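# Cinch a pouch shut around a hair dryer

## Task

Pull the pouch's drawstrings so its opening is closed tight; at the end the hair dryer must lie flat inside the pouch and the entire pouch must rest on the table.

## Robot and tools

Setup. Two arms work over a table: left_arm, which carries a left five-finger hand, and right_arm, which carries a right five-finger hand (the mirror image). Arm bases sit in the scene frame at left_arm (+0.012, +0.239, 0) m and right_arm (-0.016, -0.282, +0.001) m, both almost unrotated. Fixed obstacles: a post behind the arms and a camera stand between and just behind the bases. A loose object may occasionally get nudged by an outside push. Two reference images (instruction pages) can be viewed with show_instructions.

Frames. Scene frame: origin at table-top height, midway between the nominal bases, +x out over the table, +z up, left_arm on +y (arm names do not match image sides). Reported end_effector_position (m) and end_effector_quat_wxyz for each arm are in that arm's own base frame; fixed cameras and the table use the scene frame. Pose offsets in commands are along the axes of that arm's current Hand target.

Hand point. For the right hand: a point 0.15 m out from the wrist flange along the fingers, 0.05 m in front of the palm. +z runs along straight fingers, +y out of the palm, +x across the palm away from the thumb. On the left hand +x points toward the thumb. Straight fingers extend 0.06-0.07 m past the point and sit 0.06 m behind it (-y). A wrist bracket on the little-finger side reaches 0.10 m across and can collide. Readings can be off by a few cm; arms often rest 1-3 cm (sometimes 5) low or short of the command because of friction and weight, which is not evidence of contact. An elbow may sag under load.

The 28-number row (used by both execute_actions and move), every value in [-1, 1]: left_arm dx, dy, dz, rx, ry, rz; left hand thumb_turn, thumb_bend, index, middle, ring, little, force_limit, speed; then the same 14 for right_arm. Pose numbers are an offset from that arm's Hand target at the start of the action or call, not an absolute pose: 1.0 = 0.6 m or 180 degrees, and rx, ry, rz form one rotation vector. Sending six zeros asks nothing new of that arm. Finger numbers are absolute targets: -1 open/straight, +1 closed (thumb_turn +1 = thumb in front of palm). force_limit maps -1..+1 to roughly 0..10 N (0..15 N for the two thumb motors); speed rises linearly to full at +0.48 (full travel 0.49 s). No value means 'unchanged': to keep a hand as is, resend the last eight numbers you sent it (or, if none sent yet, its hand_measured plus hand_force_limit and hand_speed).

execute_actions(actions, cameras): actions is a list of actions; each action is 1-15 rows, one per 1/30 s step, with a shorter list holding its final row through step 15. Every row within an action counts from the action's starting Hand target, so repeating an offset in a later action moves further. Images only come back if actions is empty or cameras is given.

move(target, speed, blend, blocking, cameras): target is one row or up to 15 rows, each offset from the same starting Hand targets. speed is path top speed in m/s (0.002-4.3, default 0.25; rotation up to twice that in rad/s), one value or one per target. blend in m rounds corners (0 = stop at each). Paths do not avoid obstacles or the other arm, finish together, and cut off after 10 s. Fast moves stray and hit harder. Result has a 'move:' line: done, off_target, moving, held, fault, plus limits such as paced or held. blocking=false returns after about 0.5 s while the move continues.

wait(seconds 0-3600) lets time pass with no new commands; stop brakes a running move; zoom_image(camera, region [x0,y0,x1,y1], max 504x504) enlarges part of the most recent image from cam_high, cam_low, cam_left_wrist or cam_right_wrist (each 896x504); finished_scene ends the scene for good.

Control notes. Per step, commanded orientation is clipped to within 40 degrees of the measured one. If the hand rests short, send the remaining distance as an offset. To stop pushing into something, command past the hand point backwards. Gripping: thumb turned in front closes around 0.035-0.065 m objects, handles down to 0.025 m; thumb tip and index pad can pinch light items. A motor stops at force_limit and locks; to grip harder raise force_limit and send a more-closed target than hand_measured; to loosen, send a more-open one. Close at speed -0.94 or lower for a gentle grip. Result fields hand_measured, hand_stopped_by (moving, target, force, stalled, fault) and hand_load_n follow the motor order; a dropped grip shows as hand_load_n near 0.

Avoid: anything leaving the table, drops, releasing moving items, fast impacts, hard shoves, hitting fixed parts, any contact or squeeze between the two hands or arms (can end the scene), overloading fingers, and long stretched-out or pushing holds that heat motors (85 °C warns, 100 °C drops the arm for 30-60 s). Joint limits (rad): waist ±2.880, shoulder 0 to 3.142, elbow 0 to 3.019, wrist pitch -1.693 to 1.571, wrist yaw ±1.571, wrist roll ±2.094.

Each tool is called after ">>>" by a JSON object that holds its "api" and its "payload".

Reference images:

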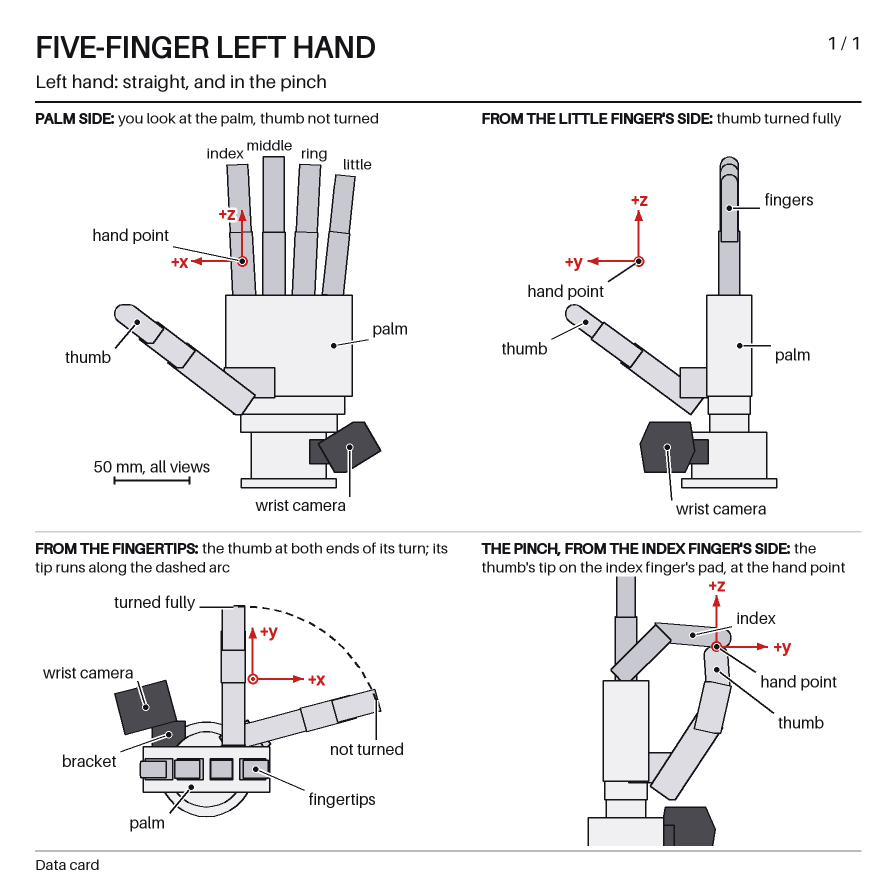

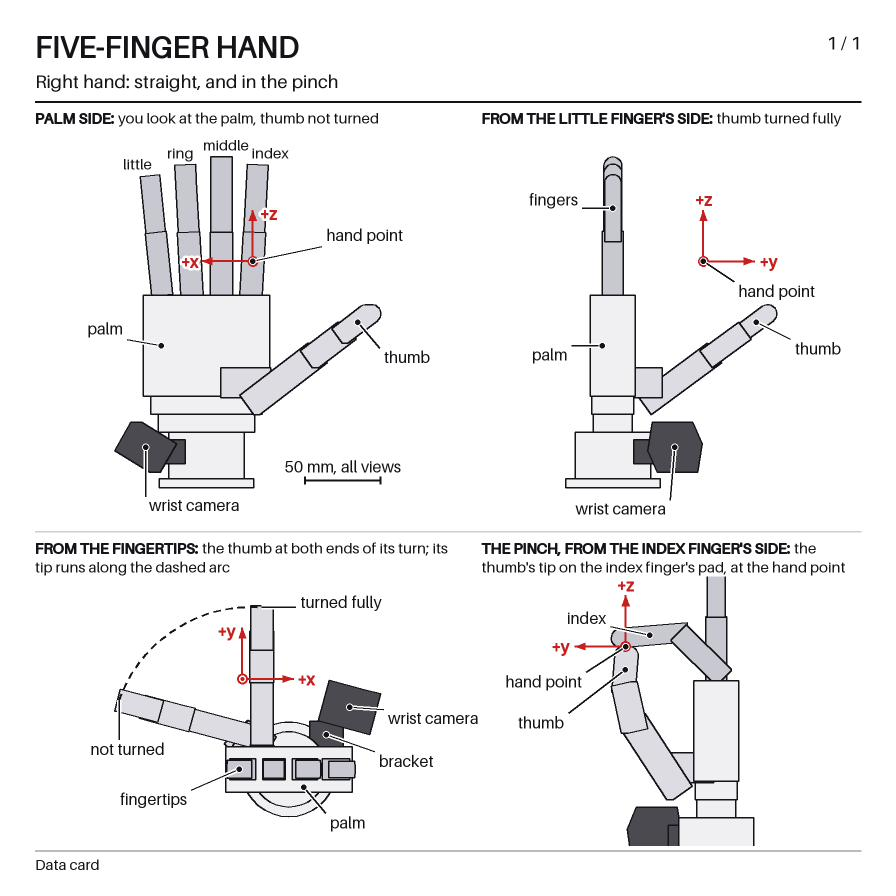

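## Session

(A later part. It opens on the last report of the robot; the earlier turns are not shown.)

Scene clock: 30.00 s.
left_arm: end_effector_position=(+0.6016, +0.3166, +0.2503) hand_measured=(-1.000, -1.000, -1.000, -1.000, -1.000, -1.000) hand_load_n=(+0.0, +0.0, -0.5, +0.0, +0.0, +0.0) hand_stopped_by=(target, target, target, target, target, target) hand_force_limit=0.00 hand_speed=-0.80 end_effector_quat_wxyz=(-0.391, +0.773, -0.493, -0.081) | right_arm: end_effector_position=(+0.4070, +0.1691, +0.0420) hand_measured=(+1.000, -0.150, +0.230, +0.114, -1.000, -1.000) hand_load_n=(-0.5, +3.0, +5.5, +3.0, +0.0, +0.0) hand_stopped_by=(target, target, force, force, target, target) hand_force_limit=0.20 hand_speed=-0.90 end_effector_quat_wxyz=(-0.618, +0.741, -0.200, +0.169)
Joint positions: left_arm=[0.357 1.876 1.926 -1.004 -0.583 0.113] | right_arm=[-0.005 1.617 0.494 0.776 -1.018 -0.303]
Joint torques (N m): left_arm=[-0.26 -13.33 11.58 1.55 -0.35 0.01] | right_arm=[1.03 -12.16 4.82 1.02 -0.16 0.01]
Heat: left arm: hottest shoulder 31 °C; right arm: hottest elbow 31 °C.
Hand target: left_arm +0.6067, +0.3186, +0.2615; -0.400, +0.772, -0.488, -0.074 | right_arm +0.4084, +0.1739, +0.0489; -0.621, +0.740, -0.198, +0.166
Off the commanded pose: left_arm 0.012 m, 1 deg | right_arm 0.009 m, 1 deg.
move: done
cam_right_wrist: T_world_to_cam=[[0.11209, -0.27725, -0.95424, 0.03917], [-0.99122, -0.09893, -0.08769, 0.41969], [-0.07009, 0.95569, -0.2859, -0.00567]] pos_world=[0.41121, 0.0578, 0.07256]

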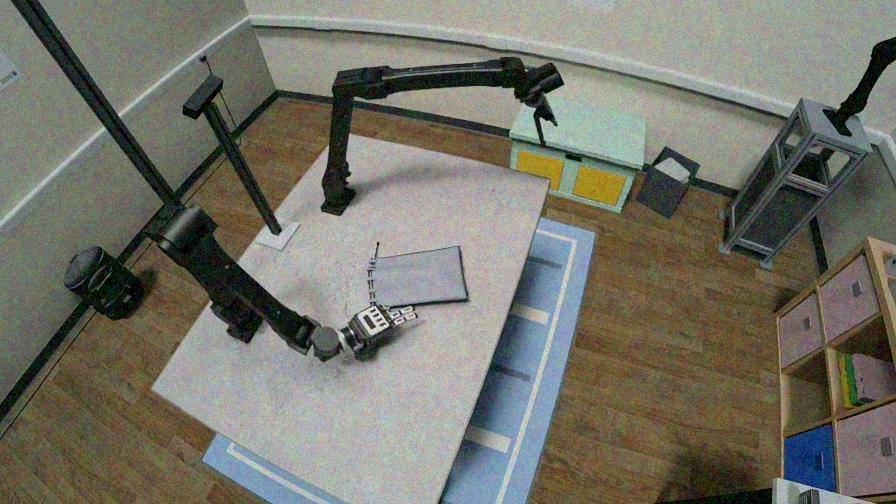

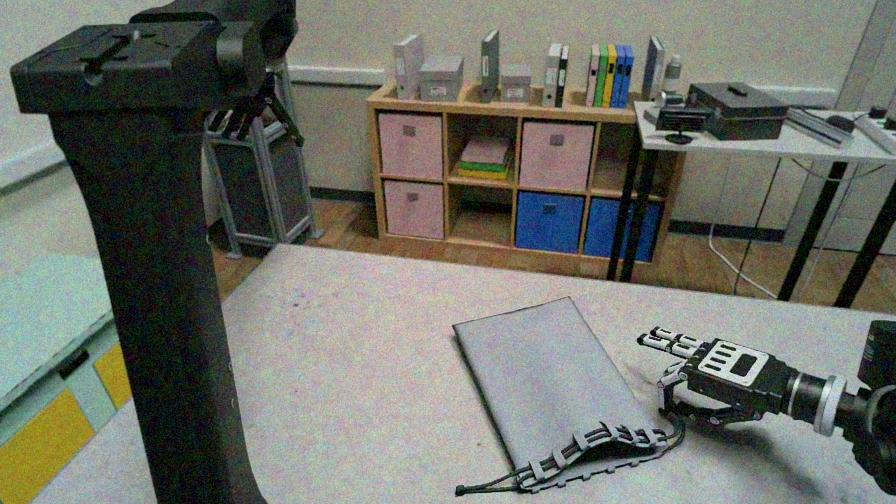

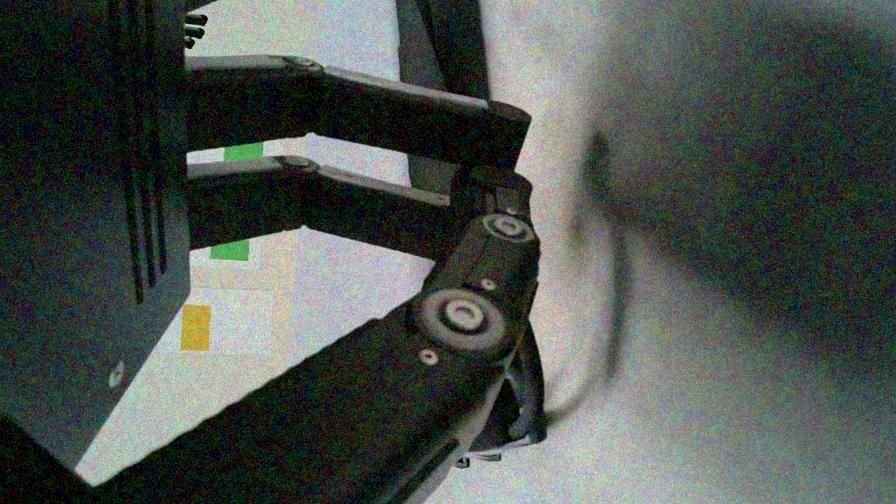

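>>> {"api": "move", "payload": {"target": [0,0,0,0,0,0,-1,-1,-1,-1,-1,-1,0,-0.8,0.103,0.026,-0.0515,0,0,0,1,-0.15,0.5,0.5,-1,-1,0.2,-0.9], "speed": 0.05, "cameras": ["cam_high","cam_low","cam_right_wrist"]}}

>>> {"api": "zoom_image", "payload": {"camera": "cam_low", "region": [440, 284, 760, 504]}}

Scene clock: 34.73 s.
left_arm: end_effector_position=(+0.6016, +0.3166, +0.2503) hand_measured=(-1.000, -1.000, -1.000, -1.000, -1.000, -1.000) hand_load_n=(+0.0, +0.0, +0.0, +0.0, +0.0, +0.0) hand_stopped_by=(target, target, target, target, target, target) hand_force_limit=0.00 hand_speed=-0.80 end_effector_quat_wxyz=(-0.391, +0.773, -0.493, -0.081) | right_arm: end_effector_position=(+0.4287, +0.1213, +0.0341) hand_measured=(+1.000, -0.150, +0.230, +0.114, -1.000, -1.000) hand_load_n=(+0.0, +2.5, +5.0, +3.0, +0.0, +0.0) hand_stopped_by=(target, target, force, force, target, target) hand_force_limit=0.20 hand_speed=-0.90 end_effector_quat_wxyz=(-0.622, +0.740, -0.206, +0.153)
Joint positions: left_arm=[0.357 1.876 1.926 -1.004 -0.583 0.113] | right_arm=[-0.139 1.679 0.587 0.627 -1.158 -0.4]
Joint torques (N m): left_arm=[-0.26 -13.33 11.58 1.58 -0.35 0.02] | right_arm=[-0.73 -11.16 7.09 0.92 -0.47 -0.25]
Heat: left arm: hottest shoulder 31 °C; right arm: hottest elbow 31 °C.
Hand target: left_arm +0.6067, +0.3186, +0.2615; -0.400, +0.772, -0.488, -0.074 | right_arm +0.4454, +0.1144, +0.0389; -0.621, +0.740, -0.198, +0.166
Off the commanded pose: left_arm 0.012 m, 1 deg | right_arm 0.019 m, 2 deg.
move: off_target (right_arm)
cam_right_wrist: T_world_to_cam=[[0.08579, -0.26098, -0.96152, 0.02552], [-0.9923, -0.10897, -0.05896, 0.43652], [-0.08939, 0.95917, -0.26832, 0.04661]] pos_world=[0.43513, 0.00952, 0.06278]

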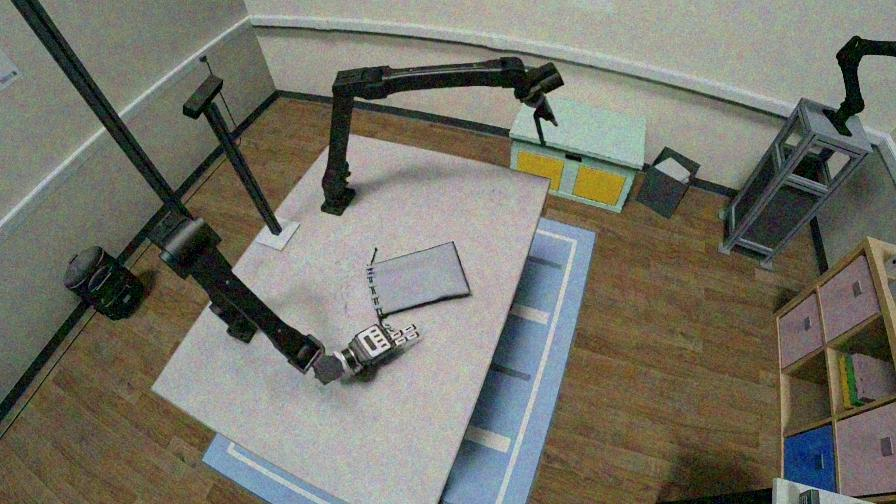

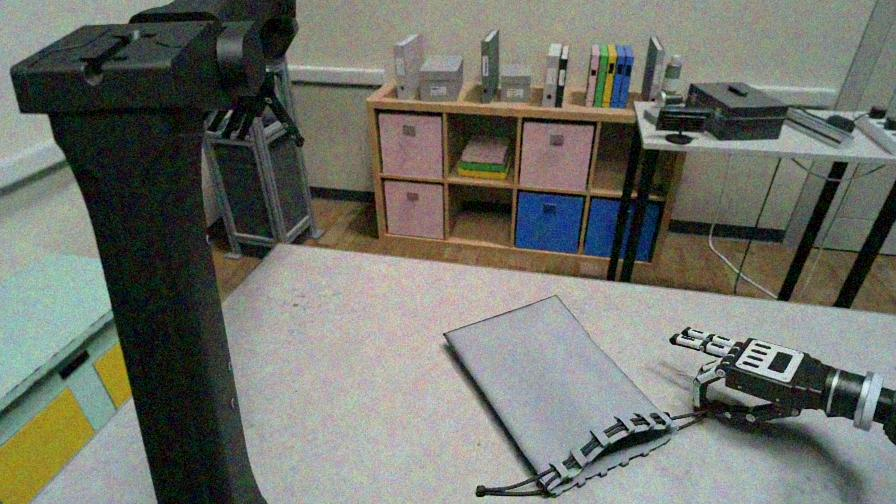

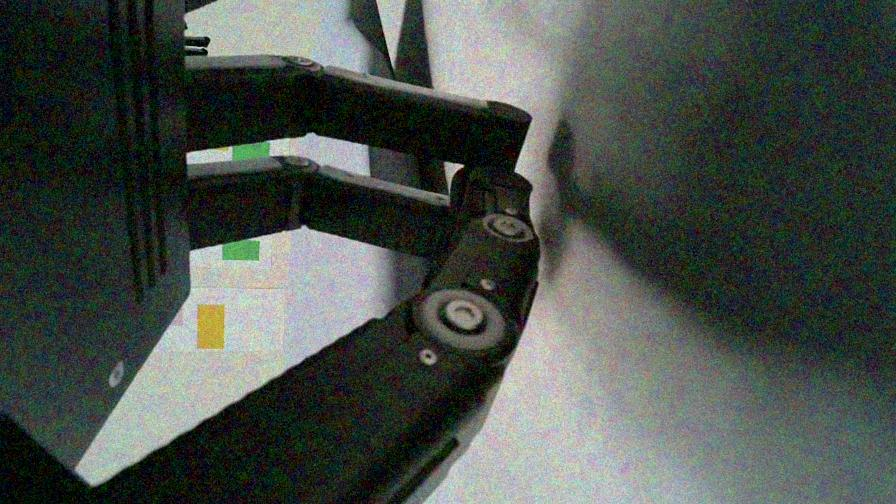

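Scaled by 1.575.

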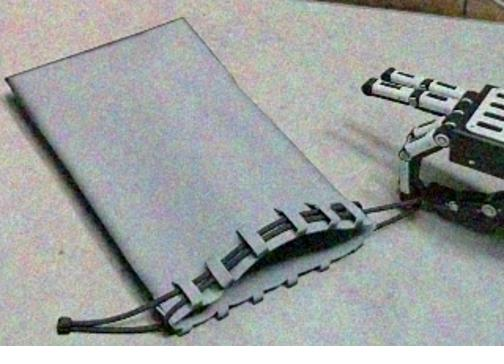

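>>> {"api": "move", "payload": {"target": [0,0,0,0,0,0,-1,-1,-1,-1,-1,-1,0,-0.8,0.103,0.016,-0.0515,0,0,0,1,-0.15,0.5,0.5,-1,-1,0.2,-0.9], "speed": 0.05, "cameras": ["cam_high","cam_low","cam_right_wrist"]}}

>>> {"api": "zoom_image", "payload": {"camera": "cam_low", "region": [440, 284, 760, 504]}}

>>> {"api": "zoom_image", "payload": {"camera": "cam_high", "region": [340, 220, 500, 380]}}

Scene clock: 37.47 s.
left_arm: end_effector_position=(+0.6016, +0.3166, +0.2503) hand_measured=(-1.000, -1.000, -1.000, -1.000, -1.000, -1.000) hand_load_n=(+0.0, +0.0, +0.0, +0.0, +0.0, +0.0) hand_stopped_by=(target, target, target, target, target, target) hand_force_limit=0.00 hand_speed=-0.80 end_effector_quat_wxyz=(-0.391, +0.773, -0.493, -0.081) | right_arm: end_effector_position=(+0.4657, +0.0659, +0.0293) hand_measured=(+1.000, -0.150, +0.230, +0.114, -1.000, -1.000) hand_load_n=(+0.0, +2.5, +5.0, +3.0, +0.0, +0.0) hand_stopped_by=(target, target, force, force, target, target) hand_force_limit=0.20 hand_speed=-0.90 end_effector_quat_wxyz=(-0.623, +0.739, -0.207, +0.150)
Joint positions: left_arm=[0.357 1.876 1.926 -1.004 -0.583 0.113] | right_arm=[-0.258 1.757 0.743 0.383 -1.263 -0.57]
Joint torques (N m): left_arm=[-0.21 -13.45 11.56 1.55 -0.35 0.02] | right_arm=[-0.67 -12.81 7.83 0.88 -0.58 -0.26]
Heat: left arm: hottest shoulder 31 °C; right arm: hottest elbow 31 °C.
Hand target: left_arm +0.6067, +0.3186, +0.2615; -0.400, +0.772, -0.488, -0.074 | right_arm +0.4830, +0.0558, +0.0348; -0.621, +0.740, -0.198, +0.166
Off the commanded pose: left_arm 0.012 m, 1 deg | right_arm 0.021 m, 2 deg.
move: off_target (right_arm)
cam_right_wrist: T_world_to_cam=[[0.08164, -0.25688, -0.96299, 0.00498], [-0.99239, -0.11032, -0.05471, 0.46692], [-0.09219, 0.96013, -0.26393, 0.10276]] pos_world=[0.47243, -0.04587, 0.05746]

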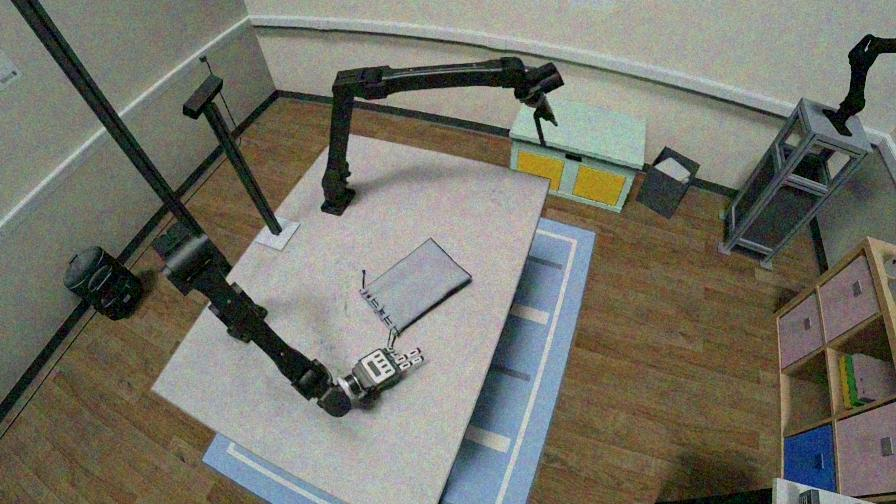

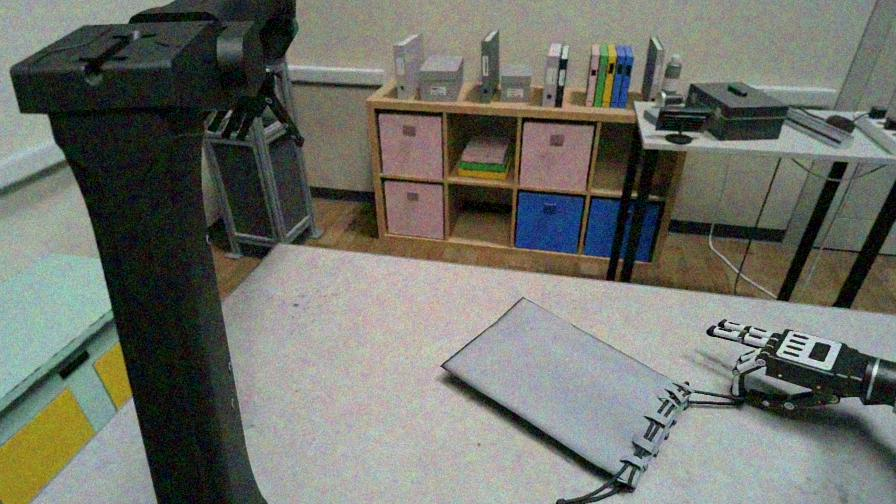

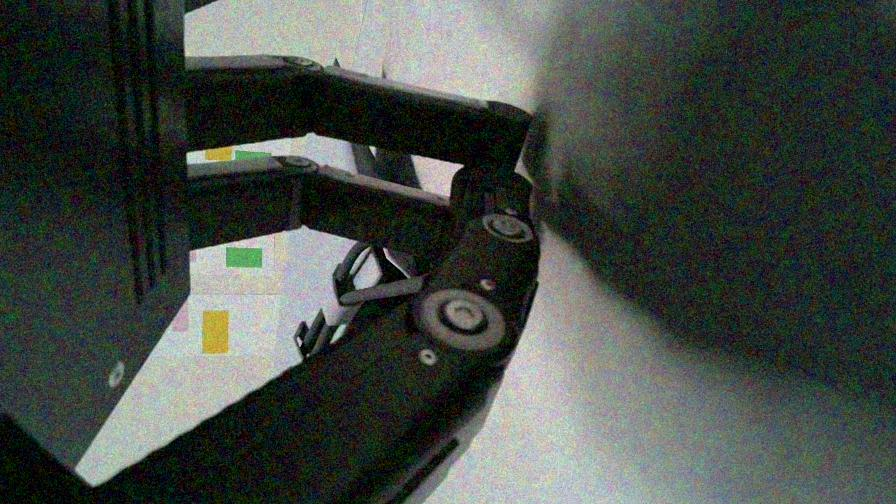

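Scaled by 1.575.

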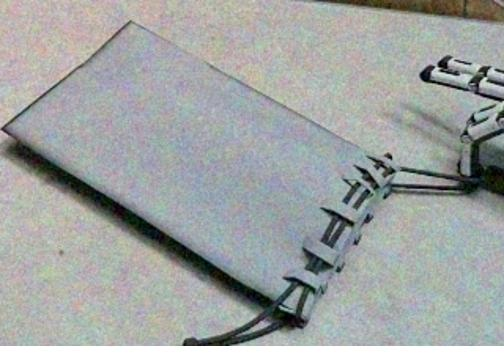

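Scaled by 3.150.

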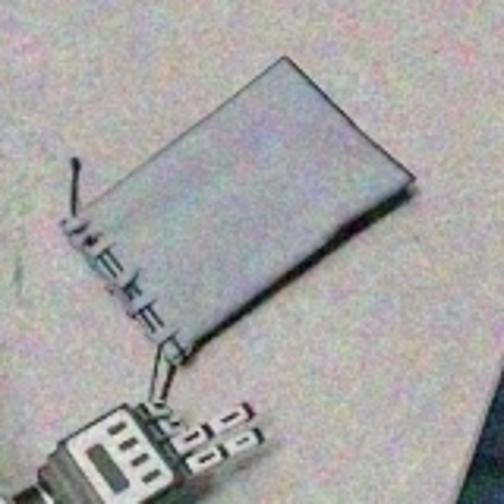

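>>> {"api": "move", "payload": {"target": [0.474,0.8208,-0.6508,0.2152,0.2605,-0.0184,1,-1,-1,-1,-1,-1,0,-0.5,0,0,0,0,0,0,1,-0.15,0.5,0.5,-1,-1,0.2,-0.9], "speed": 0.2, "cameras": ["cam_high","cam_low","cam_left_wrist"]}}

Scene clock: 45.37 s.
left_arm: end_effector_position=(+0.2442, -0.2423, +0.1079) hand_measured=(+1.000, -1.000, -1.000, -1.000, -1.000, -1.000) hand_load_n=(+0.0, +0.0, +0.0, +0.0, +0.0, +0.0) hand_stopped_by=(target, target, target, target, target, target) hand_force_limit=0.00 hand_speed=-0.50 end_effector_quat_wxyz=(-0.411, +0.575, -0.586, +0.397) | right_arm: end_effector_position=(+0.4658, +0.0659, +0.0292) hand_measured=(+1.000, -0.150, +0.230, +0.114, -1.000, -1.000) hand_load_n=(+0.0, +2.5, +5.0, +3.0, +0.0, +0.0) hand_stopped_by=(target, target, force, force, target, target) hand_force_limit=0.20 hand_speed=-0.90 end_effector_quat_wxyz=(-0.623, +0.739, -0.207, +0.151)
Joint positions: left_arm=[-1.2 0.917 0.407 -0.297 -1.069 -0.714] | right_arm=[-0.258 1.757 0.743 0.383 -1.263 -0.572]
Joint torques (N m): left_arm=[-0.85 -0.21 8.98 2.02 -0.57 -0.19] | right_arm=[-0.85 -12.69 7.8 0.77 -0.55 -0.27]
Heat: left arm: hottest shoulder 31 °C; right arm: hottest elbow 32 °C.
Hand target: left_arm +0.2443, -0.2485, +0.1103; -0.406, +0.579, -0.579, +0.406 | right_arm +0.4830, +0.0558, +0.0348; -0.621, +0.740, -0.198, +0.166
Off the commanded pose: left_arm 0.007 m, 1 deg | right_arm 0.021 m, 2 deg.
move: done
cam_left_wrist: T_world_to_cam=[[0.39986, -0.27535, 0.87424, -0.25329], [-0.56224, -0.82697, -0.00331, -0.06933], [0.72388, -0.49021, -0.48548, -0.12823]] pos_world=[0.15513, -0.18994, 0.15895]

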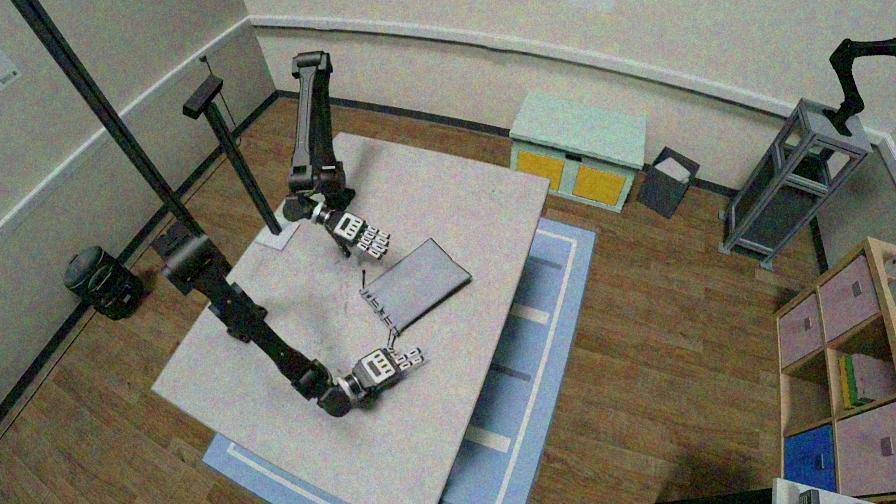

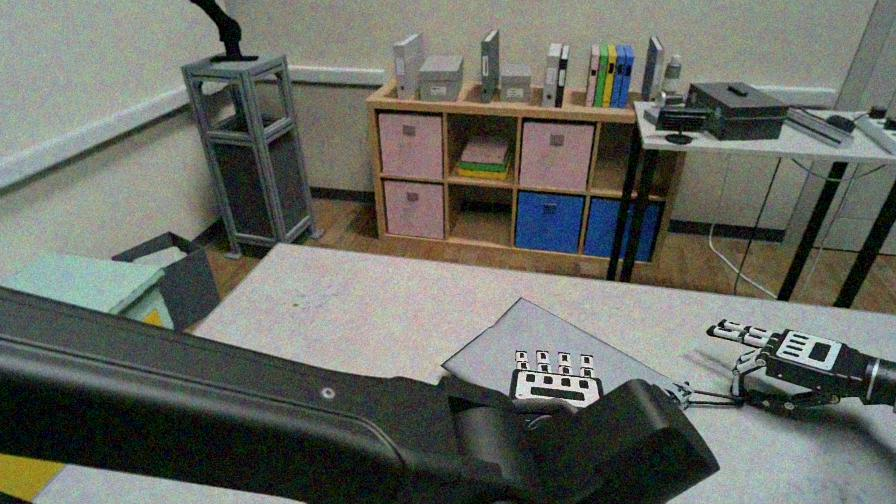

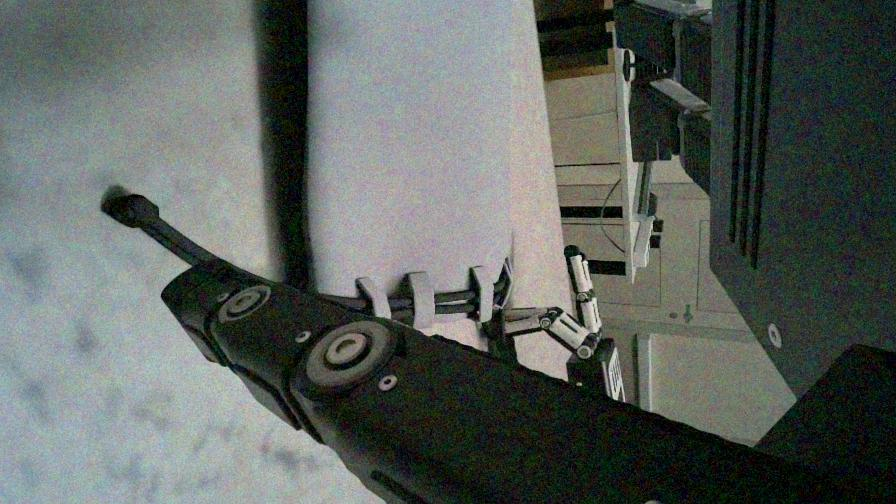

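>>> {"api": "zoom_image", "payload": {"camera": "cam_left_wrist", "region": [60, 140, 340, 340]}}

Scaled by 1.800.

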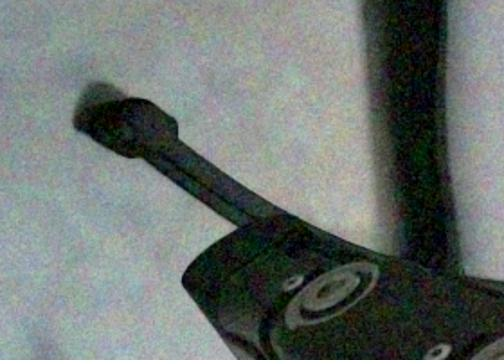

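>>> {"api": "move", "payload": {"target": [-0.0133,0.1013,-0.009,0.0556,0,0,1,-0.15,-0.4,-0.4,-1,-1,0,-0.5,0,0,0,0,0,0,1,-0.15,0.5,0.5,-1,-1,0.2,-0.9], "speed": 0.1, "cameras": ["cam_high","cam_low","cam_left_wrist"]}}

>>> {"api": "zoom_image", "payload": {"camera": "cam_left_wrist", "region": [200, 80, 560, 400]}}

Scene clock: 49.40 s.
left_arm: end_effector_position=(+0.2204, -0.2421, +0.0586) hand_measured=(+1.000, -0.150, -0.400, -0.400, -1.000, -1.000) hand_load_n=(+0.0, +0.0, +0.0, +0.0, +0.0, +0.0) hand_stopped_by=(target, target, target, target, target, target) hand_force_limit=0.00 hand_speed=-0.50 end_effector_quat_wxyz=(-0.454, +0.545, -0.539, +0.454) | right_arm: end_effector_position=(+0.4658, +0.0659, +0.0292) hand_measured=(+1.000, -0.150, +0.230, +0.114, -1.000, -1.000) hand_load_n=(+0.0, +2.5, +5.0, +3.0, -0.5, +0.0) hand_stopped_by=(target, target, force, force, target, target) hand_force_limit=0.20 hand_speed=-0.90 end_effector_quat_wxyz=(-0.623, +0.739, -0.207, +0.151)
Joint positions: left_arm=[-1.384 1.141 0.24 0.122 -1.319 -0.769] | right_arm=[-0.258 1.757 0.743 0.383 -1.263 -0.572]
Joint torques (N m): left_arm=[-0.79 -0.73 5.34 2.09 -0.61 0.07] | right_arm=[-0.67 -12.51 7.68 0.61 -0.56 -0.26]
Heat: left arm: hottest shoulder 31 °C; right arm: hottest elbow 32 °C.
Hand target: left_arm +0.2184, -0.2403, +0.0549; -0.455, +0.541, -0.542, +0.455 | right_arm +0.4830, +0.0558, +0.0348; -0.621, +0.740, -0.198, +0.166
Off the commanded pose: left_arm 0.004 m, 1 deg | right_arm 0.021 m, 2 deg.
move: done
cam_left_wrist: T_world_to_cam=[[0.23907, -0.24507, 0.93957, -0.16169], [-0.55009, -0.83155, -0.07693, -0.08212], [0.80015, -0.49846, -0.33361, -0.16257]] pos_world=[0.12357, -0.18895, 0.09137]

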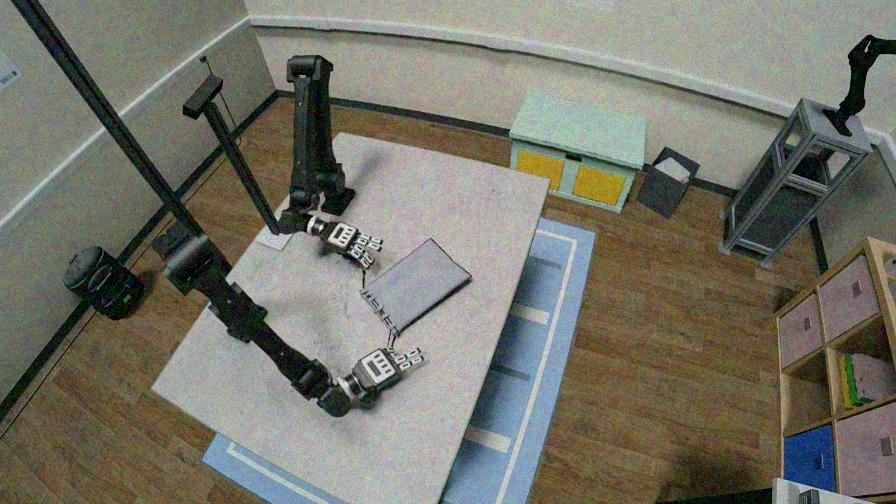

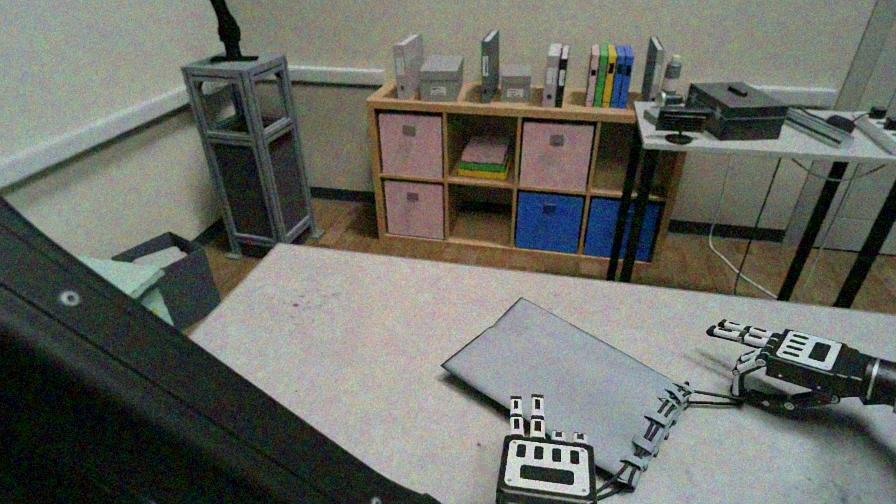

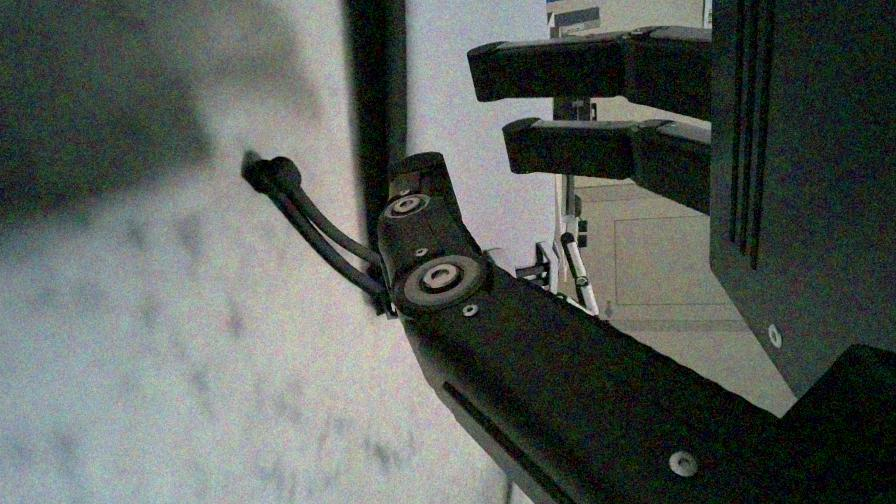

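Scaled by 1.400.

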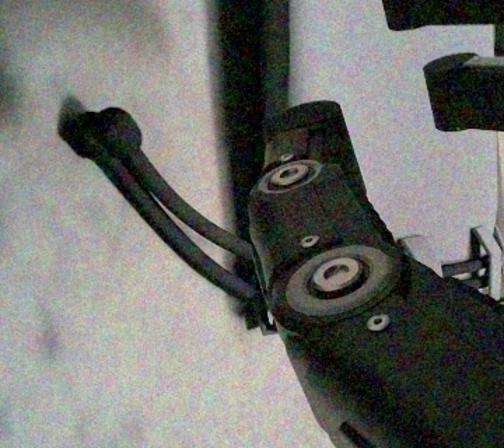

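>>> {"api": "move", "payload": {"target": [-0.0097,0.0725,0.0143,0,0,0,1,-0.15,-0.4,-0.4,-1,-1,0,-0.5,0,0,0,0,0,0,1,-0.15,0.5,0.5,-1,-1,0.2,-0.9], "speed": 0.06, "cameras": ["cam_left_wrist"]}}

>>> {"api": "zoom_image", "payload": {"camera": "cam_left_wrist", "region": [240, 80, 560, 400]}}

Scene clock: 52.20 s.
left_arm: end_effector_position=(+0.2196, -0.2388, +0.0138) hand_measured=(+1.000, -0.150, -0.400, -0.400, -1.000, -1.000) hand_load_n=(+0.0, +0.0, +0.0, +0.0, +0.0, +0.0) hand_stopped_by=(target, target, target, target, target, target) hand_force_limit=0.00 hand_speed=-0.50 end_effector_quat_wxyz=(-0.451, +0.546, -0.537, +0.458) | right_arm: end_effector_position=(+0.4658, +0.0659, +0.0292) hand_measured=(+1.000, -0.150, +0.230, +0.114, -1.000, -1.000) hand_load_n=(+0.0, +2.5, +5.0, +3.0, +0.0, +0.0) hand_stopped_by=(target, target, force, force, target, target) hand_force_limit=0.20 hand_speed=-0.90 end_effector_quat_wxyz=(-0.623, +0.739, -0.207, +0.151)
Joint positions: left_arm=[-1.384 1.399 0.183 0.458 -1.317 -0.758] | right_arm=[-0.258 1.757 0.743 0.383 -1.263 -0.572]
Joint torques (N m): left_arm=[-0.15 -1.67 3.06 1.98 -0.46 0.13] | right_arm=[-0.73 -12.75 7.76 0.66 -0.56 -0.27]
Heat: left arm: hottest shoulder 31 °C; right arm: hottest elbow 32 °C.
Hand target: left_arm +0.2193, -0.2345, +0.0105; -0.454, +0.541, -0.542, +0.455 | right_arm +0.4830, +0.0558, +0.0348; -0.621, +0.740, -0.198, +0.166
Off the commanded pose: left_arm 0.005 m, 1 deg | right_arm 0.021 m, 2 deg.
move: done
cam_left_wrist: T_world_to_cam=[[0.23603, -0.23685, 0.94244, -0.11597], [-0.55294, -0.83026, -0.07018, -0.08249], [0.79909, -0.50455, -0.32693, -0.17658]] pos_world=[0.12286, -0.18505, 0.04578]

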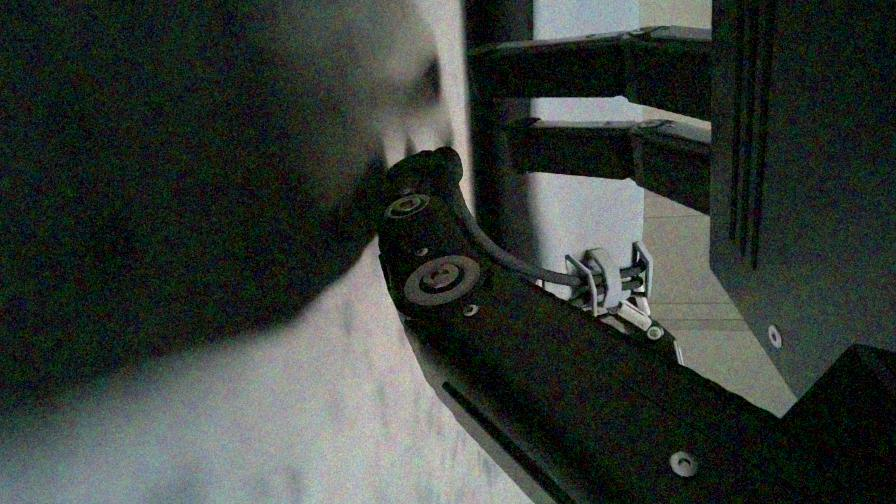

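Scaled by 1.575.

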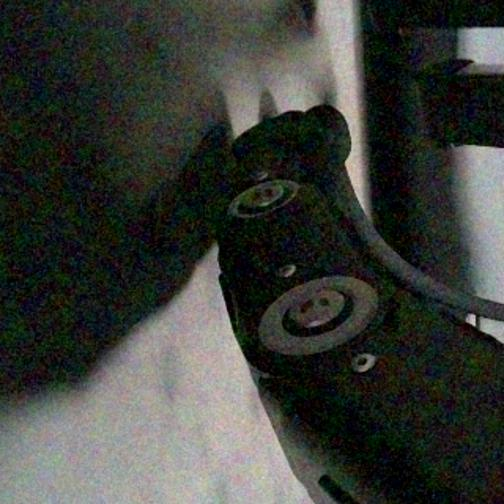

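>>> {"api": "move", "payload": {"target": [[0,0,0,0,0,0,1,-0.15,0.3,0.3,-1,-1,-0.3,-0.8,0,0,0,0,0,0,1,-0.15,0.5,0.5,-1,-1,0.2,-0.9],[0,0,0,0,0,0,1,-0.15,0.5,0.5,-1,-1,0.2,-0.9,0,0,0,0,0,0,1,-0.15,0.5,0.5,-1,-1,0.2,-0.9]], "speed": 0.05, "cameras": ["cam_left_wrist","cam_low"]}}

>>> {"api": "zoom_image", "payload": {"camera": "cam_left_wrist", "region": [240, 80, 560, 400]}}

Scene clock: 54.67 s.
left_arm: end_effector_position=(+0.2207, -0.2393, +0.0161) hand_measured=(+1.000, -0.150, +0.196, +0.260, -1.000, -1.000) hand_load_n=(+0.0, +4.0, +6.0, +8.0, +0.0, +0.0) hand_stopped_by=(target, target, force, force, target, target) hand_force_limit=0.20 hand_speed=-0.90 end_effector_quat_wxyz=(-0.452, +0.548, -0.532, +0.462) | right_arm: end_effector_position=(+0.4658, +0.0659, +0.0292) hand_measured=(+1.000, -0.150, +0.230, +0.114, -1.000, -1.000) hand_load_n=(+0.0, +2.5, +5.0, +3.0, +0.0, +0.0) hand_stopped_by=(target, target, force, force, target, target) hand_force_limit=0.20 hand_speed=-0.90 end_effector_quat_wxyz=(-0.623, +0.739, -0.207, +0.151)
Joint positions: left_arm=[-1.384 1.4 0.183 0.473 -1.325 -0.754] | right_arm=[-0.258 1.757 0.743 0.383 -1.263 -0.572]
Joint torques (N m): left_arm=[-0.09 -1.67 2.95 1.66 -0.15 0.18] | right_arm=[-0.97 -12.86 7.71 0.72 -0.55 -0.27]
Heat: left arm: hottest wrist roll 31 °C; right arm: hottest elbow 32 °C.
Hand target: left_arm +0.2193, -0.2345, +0.0106; -0.455, +0.541, -0.542, +0.455 | right_arm +0.4830, +0.0558, +0.0348; -0.621, +0.740, -0.198, +0.166
Off the commanded pose: left_arm 0.008 m, 2 deg | right_arm 0.021 m, 2 deg.
move: done
cam_left_wrist: T_world_to_cam=[[0.22965, -0.2273, 0.94636, -0.11493], [-0.54776, -0.83392, -0.06737, -0.08416], [0.8045, -0.50291, -0.31601, -0.17785]] pos_world=[0.12337, -0.18575, 0.0469]
Images, in order (width x height): cam_low 896x504, cam_left_wrist 896x504.

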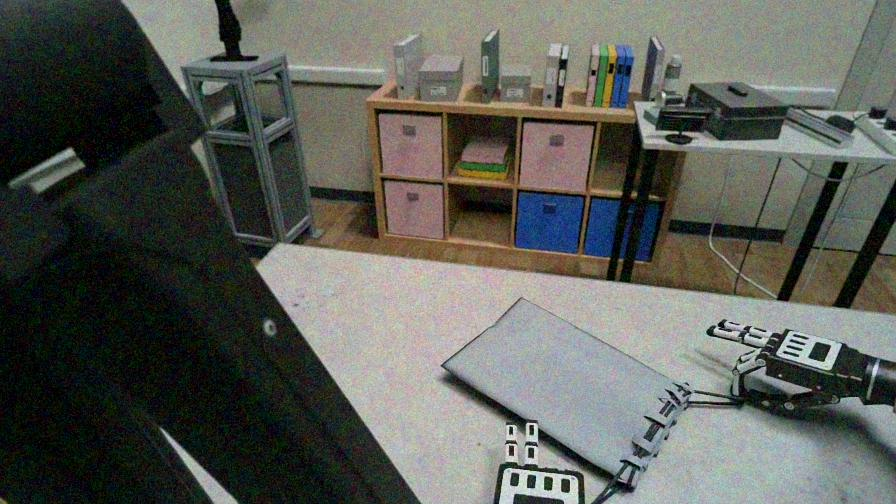

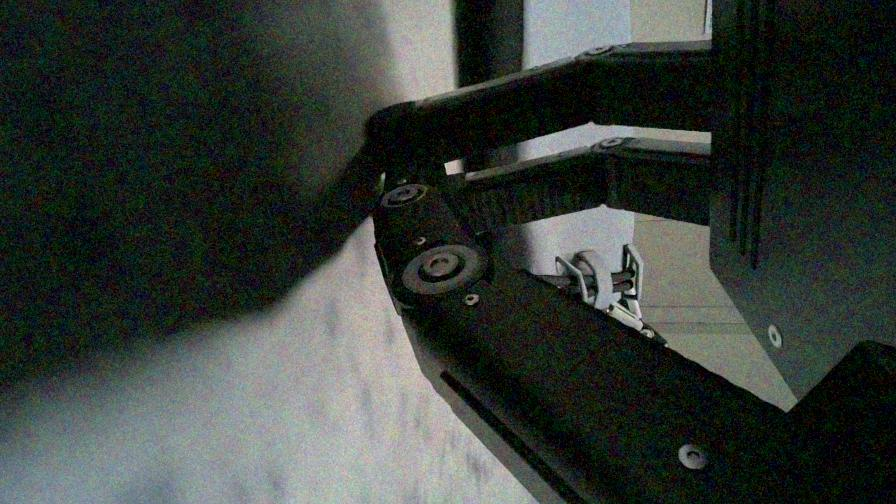

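Scaled by 1.575.

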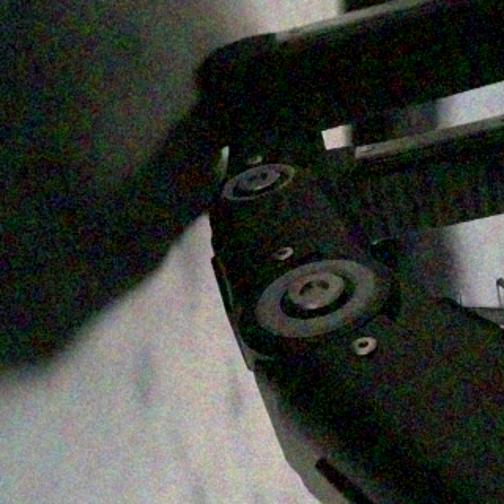

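>>> {"api": "move", "payload": {"target": [0,-0.06,0,0,0,0,1,-0.15,0.5,0.5,-1,-1,0.2,-0.9,0,0,0,0,0,0,1,-0.15,0.5,0.5,-1,-1,0.2,-0.9], "speed": 0.05, "cameras": ["cam_high","cam_left_wrist","cam_low"]}}

>>> {"api": "zoom_image", "payload": {"camera": "cam_high", "region": [320, 220, 480, 380]}}

>>> {"api": "zoom_image", "payload": {"camera": "cam_left_wrist", "region": [240, 80, 660, 400]}}

Scene clock: 56.67 s.
left_arm: end_effector_position=(+0.2234, -0.2342, +0.0436) hand_measured=(+1.000, -0.150, +0.196, +0.260, -1.000, -1.000) hand_load_n=(+0.0, +4.0, +6.0, +7.5, +0.0, +0.0) hand_stopped_by=(target, target, force, force, target, target) hand_force_limit=0.20 hand_speed=-0.90 end_effector_quat_wxyz=(-0.452, +0.542, -0.541, +0.458) | right_arm: end_effector_position=(+0.4658, +0.0659, +0.0292) hand_measured=(+1.000, -0.150, +0.230, +0.114, -1.000, -1.000) hand_load_n=(+0.0, +2.5, +5.0, +3.0, +0.0, +0.0) hand_stopped_by=(target, target, force, force, target, target) hand_force_limit=0.20 hand_speed=-0.90 end_effector_quat_wxyz=(-0.623, +0.739, -0.206, +0.151)
Joint positions: left_arm=[-1.36 1.201 0.183 0.333 -1.294 -0.672] | right_arm=[-0.258 1.757 0.743 0.383 -1.263 -0.573]
Joint torques (N m): left_arm=[0.32 -1.73 6.15 0.8 -0.43 0.13] | right_arm=[-0.56 -12.98 7.83 0.65 -0.56 -0.27]
Heat: left arm: hottest wrist roll 31 °C; right arm: hottest elbow 33 °C.
Hand target: left_arm +0.2255, -0.2347, +0.0461; -0.454, +0.541, -0.542, +0.455 | right_arm +0.4830, +0.0558, +0.0348; -0.621, +0.740, -0.198, +0.166
Off the commanded pose: left_arm 0.003 m, 0 deg | right_arm 0.021 m, 2 deg.
move: done
cam_left_wrist: T_world_to_cam=[[0.23424, -0.24794, 0.94003, -0.146], [-0.55961, -0.82506, -0.07817, -0.07136], [0.79497, -0.50774, -0.33201, -0.16716]] pos_world=[0.12715, -0.17995, 0.07617]
Images, in order (width x height): cam_high 896x504, cam_low 896x504, cam_left_wrist 896x504.

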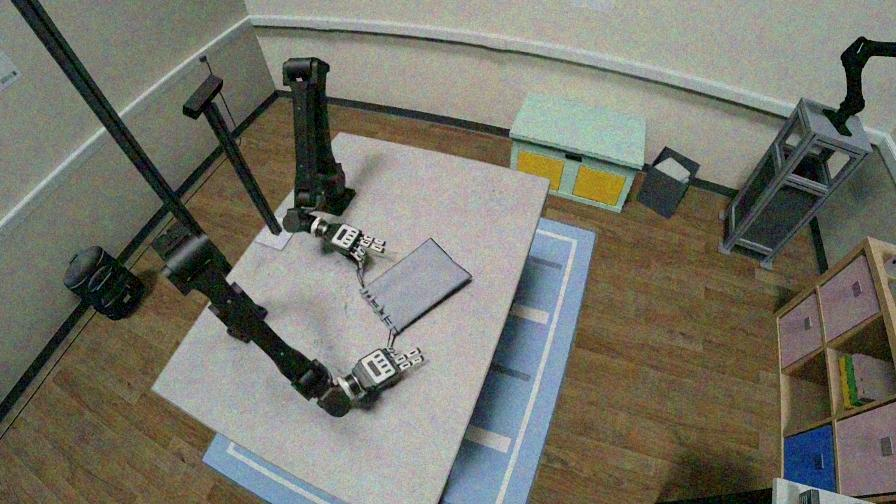

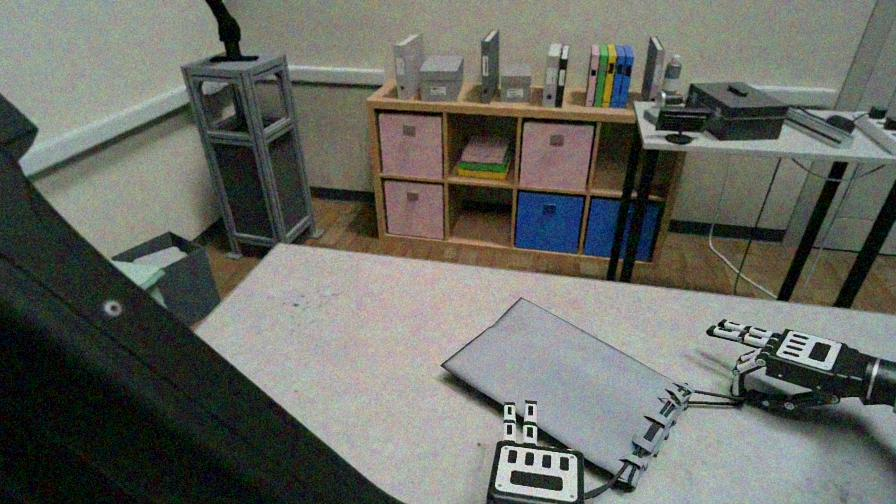

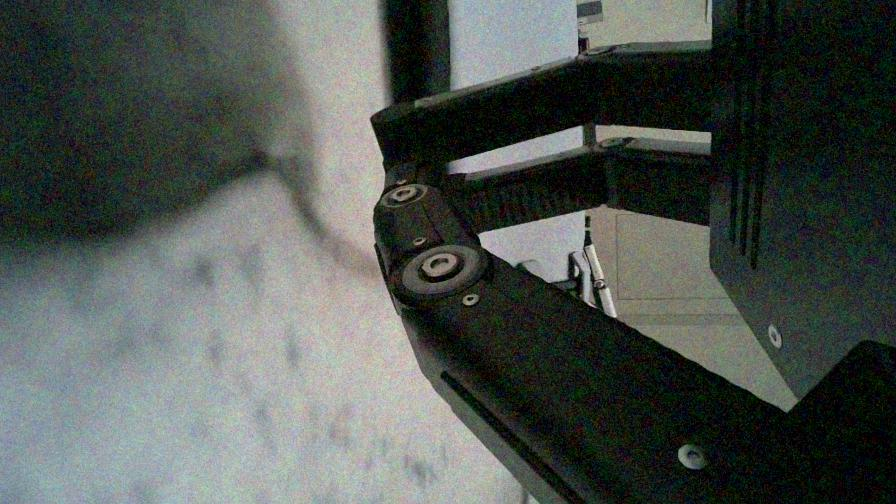

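Scaled by 3.150.

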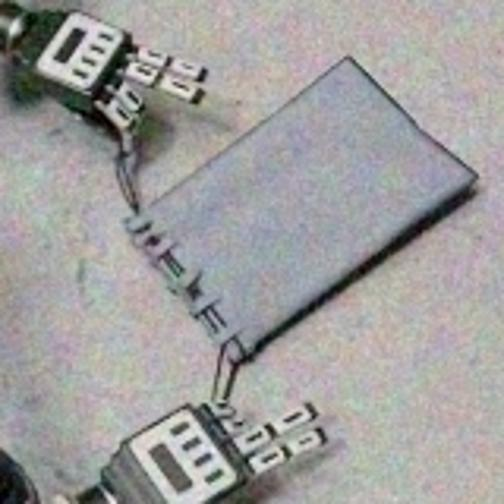

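Scaled by 1.200.

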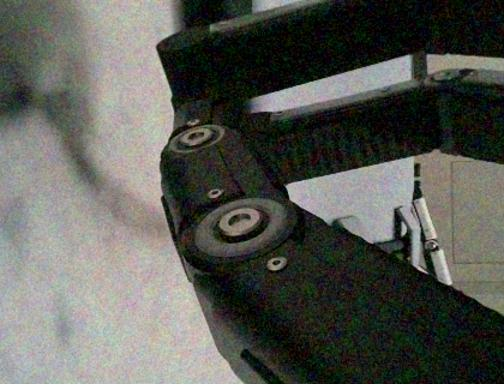

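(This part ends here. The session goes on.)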